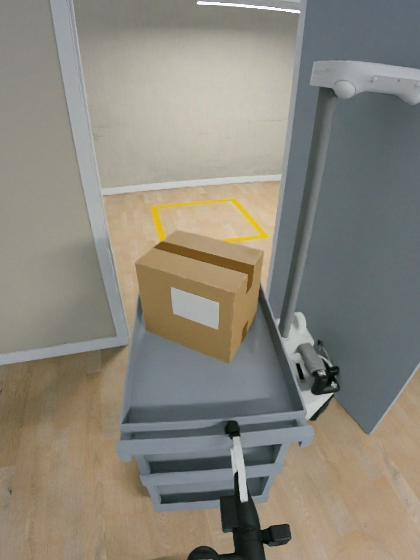

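Request:
{"api": "move", "payload": {
  "blocking": false,
  "r2": {"base":{"translate_m":0.25,"strafe_m":0.11},"pace":"slow","contact_limits":{"translate_m":0.3}},
  "cameras": []
}}

Request:
{"api": "wait", "payload": {
  "seconds": 8,
  "cameras": ["r1_head_right_camera","r2_head_camera"]
}}

Scene clock: 1234.87 s.
move: r2 moving
r1: as last shown
r1.lidar_m: 5.16 0.41 0.25 0.25 0.25 0.25 0.43 3.67 1.09 0.26 0.30 0.45
r1.motor_effort: lift_m=+20(20) arm_m=+4(4) wheel_0=-29(30) wheel_1=+32(32) wheel_2=+8(8)
r1.servo_current: wrist_yaw_rad=52(65) wrist_pitch_rad=46(46) wrist_roll_rad=59(59) gripper_m=46(46)
r1.contact_limits: strafe_m 1
r1.wrist_depth_mm: - 138 - 455 286 191 - / - 138 - 421 273 191 - / 112 138 225 424 274 193 159 / 126 144 - 424 277 195 160 / - - - 430 279 195 160 / 1229 1229 194 480 190 196 161 / 854 759 759 143 264 180 -
r2.base_odometry: x=-1.145 y=-2.831 heading=-2.168
r2.turned_by_wheels: +0.000
r2.turned_by_imu: +0.001
r2.base_tilt: forward=-0.7 right=+0.1
r2.lidar_m: 0.38 0.38 1.88 1.99 2.02 2.37 - 4.25 3.08 2.75 1.15 0.43
r2.base_status: translate_m moving; strafe_m moving
r2.joint_positions: lift_m=+0.660 arm_m=+0.000 wrist_yaw_rad=+0.002 wrist_pitch_rad=-0.006 wrist_roll_rad=+1.569 gripper_m=-0.004
r2.joint_status: not commanded
r2.measured_speeds: translate_m=+0.048 strafe_m=+0.021 rotate_rad=-0.002 lift_m=+0.000 arm_m=+0.000 wrist_yaw_rad=-0.016 wrist_pitch_rad=+0.000 wrist_roll_rad=+0.000
r2.motor_effort: lift_m=+14(15) arm_m=-4(4) wheel_0=+5(11) wheel_1=+9(10) wheel_2=-10(11)
r2.servo_current: wrist_yaw_rad=46(65) wrist_pitch_rad=46(52) wrist_roll_rad=46(59) gripper_m=59(65)
r2.contact_limits: translate_m 0.3
r2.hand_pose: x=+0.4595 y=-0.0867 z=+0.8403 quat_wxyz=(+0.708, +0.707, -0.001, +0.003) (m; r2's base frame)
r2.wrist_depth_mm: - - - 208 238 240 238 / 891 891 878 237 236 1464 820 / - - - 236 236 831 - / - - 525 236 234 831 - / - - 477 234 234 820 - / - - 185 177 171 831 - / 1397 - 591 - - - -
pictures: none
No camera images: "cameras" was empty.

Scene clock: 1238.30 s.
earlier move: r2 done
r1.base_odometry: x=-1.371 y=+1.310 heading=+2.886
r1.turned_by_wheels: +0.000
r1.turned_by_imu: +0.000
r1.base_tilt: forward=-1.6 right=+1.3
r1.lidar_m: 5.14 0.40 0.25 0.25 0.27 0.25 0.42 3.68 0.34 0.31 0.38 0.83
r1.base_status: not commanded
r1.joint_positions: lift_m=+0.127 arm_m=+0.000 wrist_yaw_rad=+3.092 wrist_pitch_rad=+0.002 wrist_roll_rad=+0.000 gripper_m=+0.056
r1.joint_status: not commanded
r1.measured_speeds: all 0
r1.motor_effort: lift_m=+20(20) arm_m=+4(4) wheel_0=-29(30) wheel_1=+32(33) wheel_2=+8(8)
r1.servo_current: wrist_yaw_rad=39(72) wrist_pitch_rad=52(52) wrist_roll_rad=46(65) gripper_m=46(46)
r1.contact_limits: strafe_m 1
r1.hand_pose: x=-0.1128 y=+0.1017 z=+0.3046 quat_wxyz=(+0.025, -0.001, +0.000, +1.000) (m; r1's base frame)
r1.wrist_depth_mm: - 137 - 452 286 191 - / - 138 - 418 272 192 - / 112 138 224 424 274 193 159 / 127 144 - 427 277 195 159 / - - - 430 277 195 160 / 1205 1205 193 477 191 195 160 / 866 750 750 143 264 180 -
r2.base_odometry: x=-1.192 y=-3.086 heading=-2.168
r2.turned_by_wheels: +0.000
r2.turned_by_imu: +0.001
r2.base_tilt: forward=-0.7 right=+0.0
r2.lidar_m: 0.38 0.41 1.57 1.93 1.96 2.33 - 4.52 3.17 2.80 0.88 0.44
r2.base_status: done
r2.joint_positions: lift_m=+0.660 arm_m=+0.000 wrist_yaw_rad=-0.002 wrist_pitch_rad=-0.006 wrist_roll_rad=+1.569 gripper_m=-0.004
r2.joint_status: not commanded
r2.measured_speeds: all 0
r2.motor_effort: lift_m=+15(15) arm_m=-4(4) wheel_0=+7(12) wheel_1=+6(10) wheel_2=-8(14)
r2.servo_current: wrist_yaw_rad=39(65) wrist_pitch_rad=46(52) wrist_roll_rad=52(65) gripper_m=59(65)
r2.contact_limits: translate_m 0.3
r2.hand_pose: x=+0.4592 y=-0.0879 z=+0.8403 quat_wxyz=(+0.708, +0.707, -0.003, +0.002) (m; r2's base frame)
r2.wrist_depth_mm: - - - 171 228 232 243 / - - - 229 229 1863 1160 / - - 640 230 230 798 - / - - 488 232 232 820 - / - - 496 232 233 820 - / - - 185 176 171 831 - / - - - - - - -
wait: 3.43 of 8 s (r2 has come to rest)
pictures: r1_head_right_camera, r2_head_camera
Images, in order (width x height): r1_head_right_camera 420x672, r2_head_camera 420x560.

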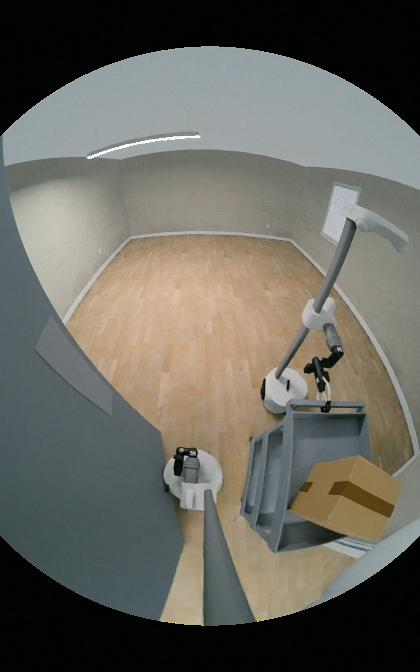

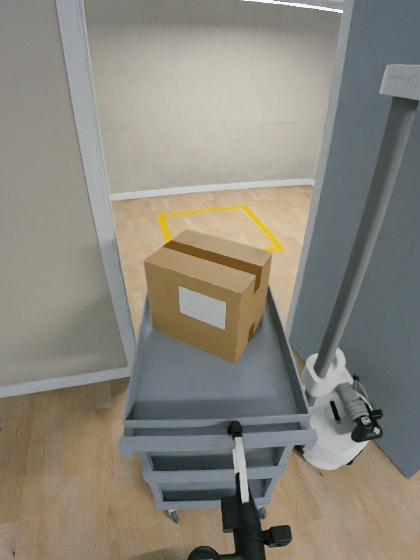

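Request:
{"api": "move", "payload": {
  "blocking": false,
  "r2": {"base":{"translate_m":0.2,"strafe_m":0.12},"pace":"slow","contact_limits":{"translate_m":0.3}},
  "cameras": []
}}

Request:
{"api": "wait", "payload": {
  "seconds": 8,
  "cameras": []
}}

Request:
{"api": "move", "payload": {
  "blocking": false,
  "r2": {"base":{"rotate_rad":-0.2},"pace":"slow","contact_limits":{"rotate_rad":0.3}},
  "cameras": []
}}

Request:
{"api": "wait", "payload": {
  "seconds": 4,
  "cameras": ["r1_head_right_camera","r2_head_camera"]
}}

Scene clock: 1247.70 s.
move: r2 moving
r1: as last shown
r1.lidar_m: 5.15 0.41 0.25 0.25 0.25 0.25 0.42 3.66 0.36 0.34 0.39 0.82
r1.motor_effort: lift_m=+20(20) arm_m=+4(4) wheel_0=-30(30) wheel_1=+32(32) wheel_2=+8(8)
r1.servo_current: wrist_yaw_rad=59(65) wrist_pitch_rad=46(52) wrist_roll_rad=33(59) gripper_m=39(46)
r1.contact_limits: strafe_m 1
r1.wrist_depth_mm: - 137 - 452 286 192 - / - 138 - 418 273 192 - / 112 138 224 424 273 193 159 / 127 144 - 427 277 195 159 / - - - 436 277 195 160 / 1205 1229 194 477 191 196 160 / 866 750 750 143 264 180 -
r2.base_odometry: x=-1.193 y=-3.101 heading=-2.169
r2.turned_by_wheels: +0.000
r2.turned_by_imu: +0.000
r2.base_tilt: forward=-0.7 right=+0.1
r2.lidar_m: 0.39 0.42 1.55 1.94 1.94 2.35 - 4.53 3.20 2.80 0.86 0.44
r2.base_status: translate_m moving; strafe_m moving
r2.joint_positions: lift_m=+0.660 arm_m=+0.000 wrist_yaw_rad=-0.002 wrist_pitch_rad=-0.006 wrist_roll_rad=+1.569 gripper_m=-0.004
r2.joint_status: not commanded
r2.measured_speeds: translate_m=+0.048 strafe_m=+0.028 rotate_rad=-0.003 lift_m=+0.000 arm_m=+0.000 wrist_yaw_rad=+0.000 wrist_pitch_rad=+0.000 wrist_roll_rad=+0.000
r2.motor_effort: lift_m=+15(15) arm_m=-4(4) wheel_0=+2(7) wheel_1=+7(10) wheel_2=-11(13)
r2.servo_current: wrist_yaw_rad=59(59) wrist_pitch_rad=39(52) wrist_roll_rad=39(59) gripper_m=59(72)
r2.contact_limits: translate_m 0.3
r2.hand_pose: x=+0.4592 y=-0.0879 z=+0.8403 quat_wxyz=(+0.708, +0.707, -0.003, +0.002) (m; r2's base frame)
r2.wrist_depth_mm: - - - 172 230 233 241 / - - - 231 230 1808 1255 / - - 654 231 231 809 - / - - 496 232 231 820 - / - - 484 233 232 820 - / - - 185 176 172 831 - / - 154 - - - - -
pictures: none
No camera images: "cameras" was empty.

Scene clock: 1250.70 s.
earlier move: r2 done
r1.base_odometry: x=-1.371 y=+1.310 heading=+2.886
r1.turned_by_wheels: +0.000
r1.turned_by_imu: +0.000
r1.base_tilt: forward=-1.6 right=+1.3
r1.lidar_m: 5.14 0.40 0.25 0.26 0.25 0.25 0.42 0.58 0.46 0.44 0.53 3.64
r1.base_status: not commanded
r1.joint_positions: lift_m=+0.127 arm_m=+0.000 wrist_yaw_rad=+3.092 wrist_pitch_rad=+0.002 wrist_roll_rad=+0.000 gripper_m=+0.056
r1.joint_status: not commanded
r1.measured_speeds: all 0
r1.motor_effort: lift_m=+20(20) arm_m=+4(4) wheel_0=-29(30) wheel_1=+32(33) wheel_2=+8(8)
r1.servo_current: wrist_yaw_rad=65(65) wrist_pitch_rad=39(52) wrist_roll_rad=46(72) gripper_m=39(52)
r1.contact_limits: strafe_m 1
r1.hand_pose: x=-0.1128 y=+0.1017 z=+0.3046 quat_wxyz=(+0.025, -0.001, +0.000, +1.000) (m; r1's base frame)
r1.wrist_depth_mm: - 137 - 449 286 191 - / - 138 - 418 274 192 - / 112 139 224 424 274 193 160 / 127 144 - 427 276 195 159 / - - - 433 278 195 160 / 1182 1205 194 477 191 196 160 / 854 750 750 142 264 180 -
r2.base_odometry: x=-1.206 y=-3.319 heading=-2.169
r2.turned_by_wheels: -0.001
r2.turned_by_imu: -0.001
r2.base_tilt: forward=-0.7 right=+0.0
r2.lidar_m: 0.40 0.42 1.32 1.87 1.86 2.20 4.14 4.74 3.27 2.87 0.76 0.44
r2.base_status: done
r2.joint_positions: lift_m=+0.660 arm_m=+0.000 wrist_yaw_rad=-0.004 wrist_pitch_rad=-0.006 wrist_roll_rad=+1.569 gripper_m=-0.004
r2.joint_status: not commanded
r2.measured_speeds: all 0
r2.motor_effort: lift_m=+15(15) arm_m=-3(4) wheel_0=-7(12) wheel_1=+2(10) wheel_2=-8(14)
r2.servo_current: wrist_yaw_rad=46(65) wrist_pitch_rad=46(59) wrist_roll_rad=46(59) gripper_m=52(72)
r2.contact_limits: translate_m 0.3
r2.hand_pose: x=+0.4590 y=-0.0885 z=+0.8403 quat_wxyz=(+0.708, +0.707, -0.004, +0.001) (m; r2's base frame)
r2.wrist_depth_mm: - - - 213 229 233 248 / - - - 230 230 1863 1160 / - - 640 231 230 820 - / - - 492 233 232 831 - / - - 488 216 233 820 - / - - 186 175 172 831 - / - - - - - - -
wait: 3.00 of 8 s (r2 has come to rest)
pictures: none
No camera images: "cameras" was empty.

Scene clock: 1251.20 s.
move: r2 moving
r1: as last shown
r1.lidar_m: 5.14 0.42 0.25 0.25 0.25 0.25 0.41 0.59 0.44 0.42 0.49 3.61
r1.motor_effort: lift_m=+20(20) arm_m=+4(4) wheel_0=-30(30) wheel_1=+32(32) wheel_2=+8(8)
r1.servo_current: wrist_yaw_rad=52(65) wrist_pitch_rad=39(46) wrist_roll_rad=39(52) gripper_m=39(46)
r1.contact_limits: strafe_m 1
r1.wrist_depth_mm: - 137 - 455 285 191 - / - 138 - 421 274 192 - / 112 138 225 424 274 193 159 / 127 143 - 427 276 195 160 / - - - 433 277 195 160 / 1205 1205 193 480 190 196 160 / 854 750 741 143 264 180 -
r2.base_odometry: x=-1.206 y=-3.319 heading=-2.289
r2.turned_by_wheels: -0.120
r2.turned_by_imu: -0.116
r2.base_tilt: forward=-0.7 right=+0.1
r2.lidar_m: 0.38 0.38 1.24 1.86 1.86 2.10 3.47 4.69 3.51 2.87 0.75 0.44
r2.base_status: rotate_rad moving
r2.joint_positions: lift_m=+0.660 arm_m=+0.000 wrist_yaw_rad=+0.010 wrist_pitch_rad=-0.006 wrist_roll_rad=+1.569 gripper_m=-0.004
r2.joint_status: not commanded
r2.measured_speeds: translate_m=+0.001 strafe_m=+0.000 rotate_rad=-0.420 lift_m=+0.000 arm_m=+0.000 wrist_yaw_rad=+0.007 wrist_pitch_rad=+0.000 wrist_roll_rad=+0.000
r2.motor_effort: lift_m=+15(15) arm_m=-4(4) wheel_0=+13(15) wheel_1=+6(9) wheel_2=+14(14)
r2.servo_current: wrist_yaw_rad=72(72) wrist_pitch_rad=46(52) wrist_roll_rad=46(52) gripper_m=59(59)
r2.contact_limits: rotate_rad 0.3
r2.hand_pose: x=+0.4602 y=-0.0845 z=+0.8403 quat_wxyz=(+0.708, +0.707, +0.001, +0.006) (m; r2's base frame)
r2.wrist_depth_mm: - - - 202 244 247 245 / - - - 243 241 1661 1229 / - - - 239 238 1808 - / - - 559 238 236 820 - / - - 473 213 236 820 - / - - 187 178 172 820 - / - - 569 - - - -
pictures: none
No camera images: "cameras" was empty.

Scene clock: 1251.90 s.
earlier move: r2 done
r1.base_odometry: x=-1.371 y=+1.310 heading=+2.886
r1.turned_by_wheels: +0.000
r1.turned_by_imu: +0.000
r1.base_tilt: forward=-1.6 right=+1.3
r1.lidar_m: 5.15 0.41 0.25 0.26 0.25 0.25 0.40 0.55 0.42 0.39 0.44 3.60
r1.base_status: not commanded
r1.joint_positions: lift_m=+0.127 arm_m=+0.000 wrist_yaw_rad=+3.092 wrist_pitch_rad=+0.002 wrist_roll_rad=+0.000 gripper_m=+0.056
r1.joint_status: not commanded
r1.measured_speeds: all 0
r1.motor_effort: lift_m=+20(20) arm_m=+4(4) wheel_0=-29(30) wheel_1=+32(33) wheel_2=+8(8)
r1.servo_current: wrist_yaw_rad=46(65) wrist_pitch_rad=39(52) wrist_roll_rad=39(78) gripper_m=46(46)
r1.contact_limits: strafe_m 1
r1.hand_pose: x=-0.1128 y=+0.1017 z=+0.3046 quat_wxyz=(+0.025, -0.001, +0.000, +1.000) (m; r1's base frame)
r1.wrist_depth_mm: - 137 - 455 286 192 - / - 138 - 418 273 192 - / 112 138 224 424 273 193 160 / 127 144 - 427 276 195 160 / - - - 433 278 195 160 / 1205 1182 194 477 191 195 160 / 854 759 759 143 264 179 -
r2.base_odometry: x=-1.206 y=-3.319 heading=-2.368
r2.turned_by_wheels: -0.078
r2.turned_by_imu: -0.076
r2.base_tilt: forward=-0.7 right=+0.0
r2.lidar_m: 0.34 0.36 1.18 1.76 1.86 2.04 3.07 4.72 3.73 2.95 0.80 0.46
r2.base_status: done
r2.joint_positions: lift_m=+0.660 arm_m=+0.000 wrist_yaw_rad=+0.007 wrist_pitch_rad=-0.006 wrist_roll_rad=+1.569 gripper_m=-0.004
r2.joint_status: not commanded
r2.measured_speeds: all 0
r2.motor_effort: lift_m=+15(15) arm_m=-4(4) wheel_0=+6(15) wheel_1=+6(9) wheel_2=+8(14)
r2.servo_current: wrist_yaw_rad=59(72) wrist_pitch_rad=39(52) wrist_roll_rad=52(59) gripper_m=59(65)
r2.contact_limits: rotate_rad 0.3
r2.hand_pose: x=+0.4599 y=-0.0854 z=+0.8403 quat_wxyz=(+0.708, +0.707, +0.000, +0.005) (m; r2's base frame)
r2.wrist_depth_mm: - - - 215 273 - - / - - - 265 272 282 282 / - - - 253 257 1863 1182 / - - - 244 249 831 - / - - 504 236 239 820 - / - - 188 178 171 788 - / - - 508 - 223 - -
wait: 0.70 of 4 s (r2 has come to rest)
pictures: r1_head_right_camera, r2_head_camera
Images, in order (width x height): r1_head_right_camera 420x672, r2_head_camera 420x560.

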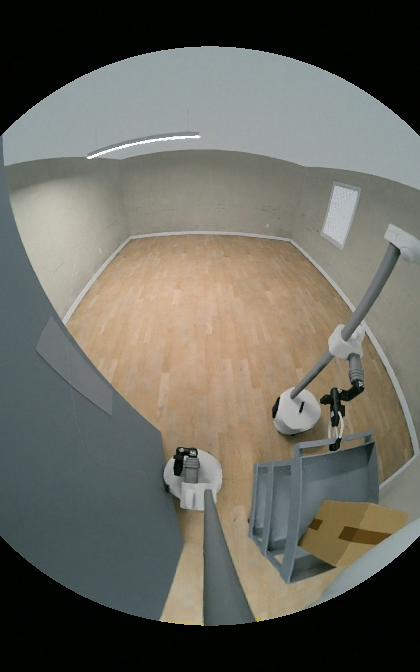

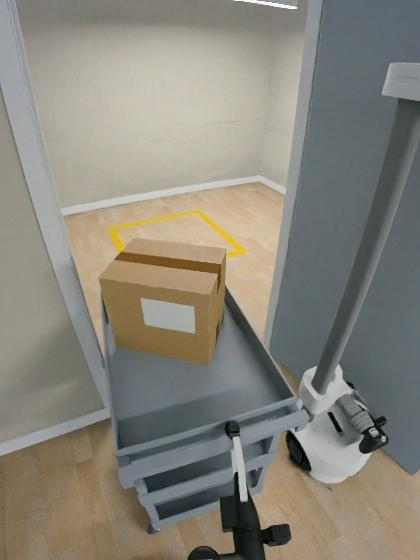

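Request:
{"api": "move", "payload": {
  "blocking": false,
  "r2": {"base":{"translate_m":0.36,"strafe_m":0.13},"pace":"slow","contact_limits":{"translate_m":0.3}},
  "cameras": []
}}

Request:
{"api": "wait", "payload": {
  "seconds": 8,
  "cameras": ["r1_head_right_camera","r2_head_camera"]
}}

Scene clock: 1264.90 s.
move: r2 moving
r1: as last shown
r1.lidar_m: 5.12 0.42 0.25 0.26 0.25 0.25 0.41 0.54 0.41 0.39 0.43 3.64
r1.motor_effort: lift_m=+20(20) arm_m=+4(4) wheel_0=-30(30) wheel_1=+32(32) wheel_2=+8(8)
r1.servo_current: wrist_yaw_rad=46(59) wrist_pitch_rad=39(46) wrist_roll_rad=46(59) gripper_m=46(46)
r1.contact_limits: strafe_m 1
r1.wrist_depth_mm: - 137 - 449 285 191 - / - 138 - 418 273 192 - / 112 138 224 424 273 195 159 / 127 144 - 424 276 195 160 / - - - 433 278 195 160 / 1229 1205 193 477 191 196 160 / 854 759 759 143 263 180 -
r2.base_odometry: x=-1.211 y=-3.331 heading=-2.368
r2.turned_by_wheels: +0.000
r2.turned_by_imu: +0.000
r2.base_tilt: forward=-0.7 right=+0.1
r2.lidar_m: 0.36 0.36 1.16 1.73 1.86 2.02 3.05 4.73 3.72 2.92 0.79 0.45
r2.base_status: translate_m moving; strafe_m moving
r2.joint_positions: lift_m=+0.660 arm_m=+0.000 wrist_yaw_rad=+0.001 wrist_pitch_rad=-0.006 wrist_roll_rad=+1.569 gripper_m=-0.004
r2.joint_status: not commanded
r2.measured_speeds: translate_m=+0.049 strafe_m=+0.017 rotate_rad=-0.001 lift_m=+0.000 arm_m=+0.000 wrist_yaw_rad=-0.028 wrist_pitch_rad=+0.000 wrist_roll_rad=+0.000
r2.motor_effort: lift_m=+15(15) arm_m=-3(4) wheel_0=+6(9) wheel_1=+9(10) wheel_2=-13(13)
r2.servo_current: wrist_yaw_rad=59(59) wrist_pitch_rad=39(52) wrist_roll_rad=52(52) gripper_m=59(65)
r2.contact_limits: translate_m 0.3
r2.hand_pose: x=+0.4594 y=-0.0871 z=+0.8403 quat_wxyz=(+0.708, +0.707, -0.002, +0.003) (m; r2's base frame)
r2.wrist_depth_mm: - - - 222 - - - / - - - 265 278 282 279 / - - - 258 260 1863 1255 / - - - 247 252 1863 - / - - 535 236 240 831 - / - - 185 178 171 798 - / - - 492 - 219 - -
pictures: none
No camera images: "cameras" was empty.

Scene clock: 1269.47 s.
earlier move: r2 done
r1.base_odometry: x=-1.371 y=+1.310 heading=+2.886
r1.turned_by_wheels: +0.000
r1.turned_by_imu: +0.000
r1.base_tilt: forward=-1.6 right=+1.3
r1.lidar_m: 5.15 0.41 0.25 0.25 0.26 0.25 0.41 0.31 0.33 0.41 0.51 3.63
r1.base_status: not commanded
r1.joint_positions: lift_m=+0.127 arm_m=+0.000 wrist_yaw_rad=+3.092 wrist_pitch_rad=+0.002 wrist_roll_rad=+0.000 gripper_m=+0.056
r1.joint_status: not commanded
r1.measured_speeds: all 0
r1.motor_effort: lift_m=+20(20) arm_m=+4(4) wheel_0=-30(30) wheel_1=+32(33) wheel_2=+8(8)
r1.servo_current: wrist_yaw_rad=39(85) wrist_pitch_rad=39(52) wrist_roll_rad=46(65) gripper_m=46(46)
r1.contact_limits: strafe_m 1
r1.hand_pose: x=-0.1128 y=+0.1017 z=+0.3046 quat_wxyz=(+0.025, -0.001, +0.000, +1.000) (m; r1's base frame)
r1.wrist_depth_mm: - 137 - 455 285 191 - / - 138 - 418 273 191 - / 112 138 224 424 274 194 160 / 127 144 - 427 277 195 160 / 1708 - - 430 277 195 160 / 1205 1205 195 473 191 196 160 / 798 750 750 143 264 179 -
r2.base_odometry: x=-1.373 y=-3.663 heading=-2.367
r2.turned_by_wheels: +0.001
r2.turned_by_imu: -0.299
r2.base_tilt: forward=-0.8 right=+0.1
r2.lidar_m: 0.25 0.25 0.51 0.85 1.67 2.04 2.46 5.09 4.93 3.05 0.51 0.50
r2.base_status: done
r2.joint_positions: lift_m=+0.660 arm_m=+0.000 wrist_yaw_rad=+0.025 wrist_pitch_rad=-0.008 wrist_roll_rad=+1.569 gripper_m=-0.004
r2.joint_status: not commanded
r2.measured_speeds: all 0
r2.on_its_own: wrist_yaw_rad is at rest, and its servo_current (150 mA) is outside its rest range (0 to 104 mA)
r2.motor_effort: lift_m=+12(15) arm_m=+5(5) wheel_0=+0(13) wheel_1=+15(16) wheel_2=-4(26)
r2.servo_current: wrist_yaw_rad=150(156) wrist_pitch_rad=52(59) wrist_roll_rad=46(65) gripper_m=52(65)
r2.contact_limits: translate_m 0.3
r2.hand_pose: x=+0.4613 y=-0.0803 z=+0.8410 quat_wxyz=(+0.708, +0.707, +0.006, +0.012) (m; r2's base frame)
r2.wrist_depth_mm: - - - - - - - / - - - - - - - / - - - 349 - - - / - - - 342 375 375 370 / - - - 219 307 1921 1308 / - - 191 171 184 1983 1308 / - - - - 198 - 500
wait: 4.57 of 8 s (r2 has come to rest)
pictures: r1_head_right_camera, r2_head_camera
Images, in order (width x height): r1_head_right_camera 420x672, r2_head_camera 420x560.

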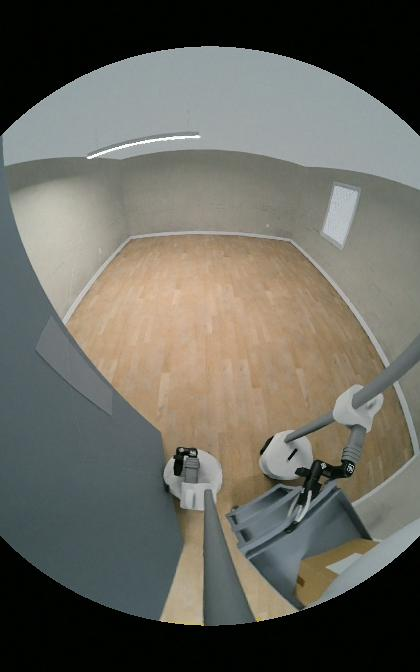

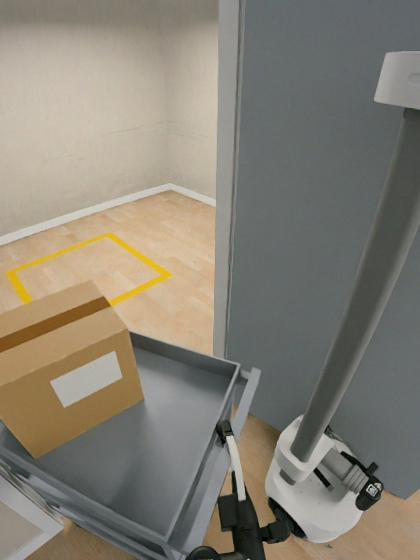

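Request:
{"api": "move", "payload": {
  "blocking": false,
  "r2": {"base":{"translate_m":-0.2,"strafe_m":0.05},"pace":"slow","contact_limits":{"translate_m":0.3}},
  "cameras": []
}}

Request:
{"api": "wait", "payload": {
  "seconds": 8,
  "cameras": ["r1_head_right_camera","r2_head_camera","r2_head_left_camera"]
}}

Scene clock: 1282.13 s.
move: r2 moving
r1: as last shown
r1.lidar_m: 5.13 0.40 0.25 0.25 0.25 0.25 0.43 0.28 0.34 0.42 0.52 3.62
r1.motor_effort: lift_m=+20(20) arm_m=+4(4) wheel_0=-30(30) wheel_1=+32(32) wheel_2=+8(8)
r1.servo_current: wrist_yaw_rad=46(52) wrist_pitch_rad=33(46) wrist_roll_rad=65(65) gripper_m=39(46)
r1.contact_limits: strafe_m 1
r1.wrist_depth_mm: - 137 - 455 285 192 - / - 138 - 415 273 191 - / 112 138 224 421 274 193 159 / 126 144 - 430 277 195 160 / 1756 - - 436 277 196 160 / 1205 1205 193 477 191 196 160 / 854 759 750 143 265 180 -
r2.base_odometry: x=-1.362 y=-3.657 heading=-2.366
r2.turned_by_wheels: +0.001
r2.turned_by_imu: -0.002
r2.base_tilt: forward=-0.7 right=+0.1
r2.lidar_m: 0.25 0.25 0.53 0.89 1.68 2.02 2.47 5.07 4.95 3.07 0.53 0.51
r2.base_status: translate_m moving; strafe_m moving
r2.joint_positions: lift_m=+0.660 arm_m=+0.000 wrist_yaw_rad=+0.025 wrist_pitch_rad=-0.008 wrist_roll_rad=+1.570 gripper_m=-0.004
r2.joint_status: not commanded
r2.measured_speeds: translate_m=-0.047 strafe_m=+0.012 rotate_rad=-0.001 lift_m=+0.000 arm_m=+0.000 wrist_yaw_rad=+0.000 wrist_pitch_rad=+0.000 wrist_roll_rad=+0.001
r2.motor_effort: lift_m=+12(12) arm_m=+4(5) wheel_0=-2(9) wheel_1=+2(12) wheel_2=+9(9)
r2.servo_current: wrist_yaw_rad=156(163) wrist_pitch_rad=46(52) wrist_roll_rad=52(59) gripper_m=59(65)
r2.contact_limits: translate_m 0.3
r2.hand_pose: x=+0.4613 y=-0.0803 z=+0.8410 quat_wxyz=(+0.707, +0.707, +0.006, +0.012) (m; r2's base frame)
r2.wrist_depth_mm: - - - - - - - / - - - - - - - / - - - 347 - - - / - - - 286 373 373 368 / - - - 217 304 1863 1336 / - - 193 170 183 1863 1308 / - - - - - - 504
pictures: none
No camera images: "cameras" was empty.

Scene clock: 1284.97 s.
earlier move: r2 done
r1.base_odometry: x=-1.371 y=+1.310 heading=+2.886
r1.turned_by_wheels: +0.000
r1.turned_by_imu: +0.000
r1.base_tilt: forward=-1.6 right=+1.3
r1.lidar_m: 5.16 0.40 0.25 0.25 0.25 0.25 0.42 0.55 0.35 0.31 0.61 3.60
r1.base_status: not commanded
r1.joint_positions: lift_m=+0.127 arm_m=+0.000 wrist_yaw_rad=+3.092 wrist_pitch_rad=+0.002 wrist_roll_rad=+0.000 gripper_m=+0.056
r1.joint_status: not commanded
r1.measured_speeds: all 0
r1.motor_effort: lift_m=+20(20) arm_m=+4(4) wheel_0=-30(30) wheel_1=+32(33) wheel_2=+8(8)
r1.servo_current: wrist_yaw_rad=52(72) wrist_pitch_rad=46(52) wrist_roll_rad=52(72) gripper_m=46(52)
r1.contact_limits: strafe_m 1
r1.hand_pose: x=-0.1128 y=+0.1017 z=+0.3046 quat_wxyz=(+0.025, -0.001, +0.000, +1.000) (m; r1's base frame)
r1.wrist_depth_mm: - 137 - 452 285 191 - / - 138 - 421 273 192 - / 112 138 225 421 276 193 159 / 127 144 - 427 277 195 160 / - - - 427 279 195 160 / 1205 1182 194 480 191 196 160 / 866 759 768 143 264 180 -
r2.base_odometry: x=-1.195 y=-3.559 heading=-2.367
r2.turned_by_wheels: -0.001
r2.turned_by_imu: +0.000
r2.base_tilt: forward=-0.7 right=+0.0
r2.lidar_m: 0.25 0.25 0.84 1.04 1.85 1.87 2.26 4.32 4.98 3.25 0.76 0.51
r2.base_status: done
r2.joint_positions: lift_m=+0.660 arm_m=+0.000 wrist_yaw_rad=+0.003 wrist_pitch_rad=-0.008 wrist_roll_rad=+1.570 gripper_m=-0.004
r2.joint_status: not commanded
r2.measured_speeds: all 0
r2.motor_effort: lift_m=+12(12) arm_m=+4(5) wheel_0=-6(10) wheel_1=-4(12) wheel_2=+6(14)
r2.servo_current: wrist_yaw_rad=39(163) wrist_pitch_rad=52(59) wrist_roll_rad=46(59) gripper_m=59(65)
r2.contact_limits: translate_m 0.3
r2.hand_pose: x=+0.4595 y=-0.0866 z=+0.8410 quat_wxyz=(+0.707, +0.707, -0.002, +0.004) (m; r2's base frame)
r2.wrist_depth_mm: 508 508 496 496 496 512 504 / - - - 322 - - - / - - - 285 355 353 353 / - - - 231 314 1661 1255 / - - - 196 258 1863 500 / - - 183 170 183 1863 - / - - 574 - 200 - -
wait: 2.83 of 8 s (r2 has come to rest)
pictures: r1_head_right_camera, r2_head_camera, r2_head_left_camera
Images, in order (width x height): r1_head_right_camera 420x672, r2_head_camera 420x560, r2_head_left_camera 420x672.

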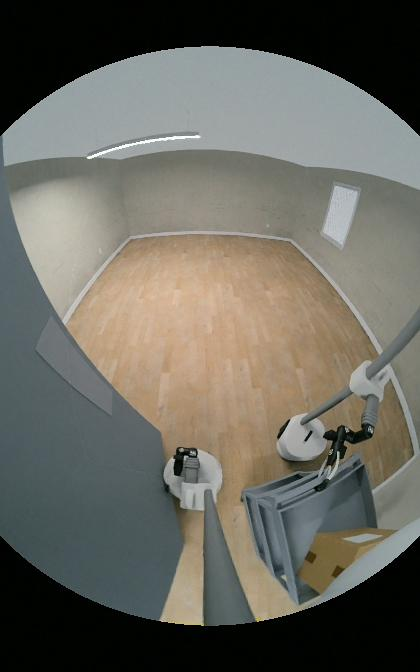

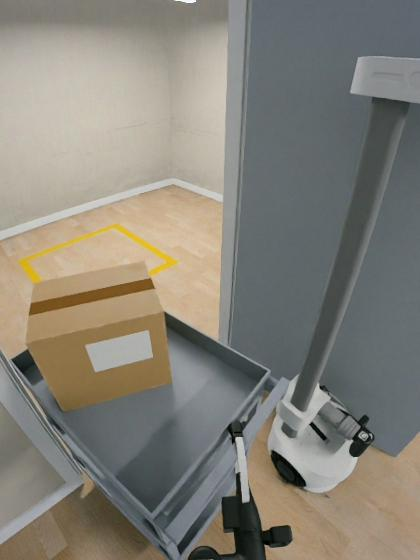

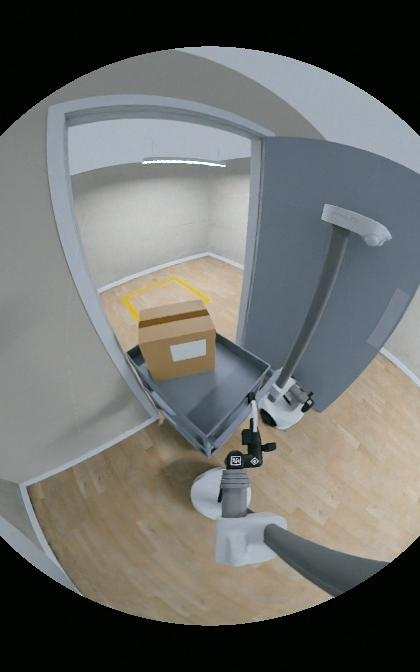

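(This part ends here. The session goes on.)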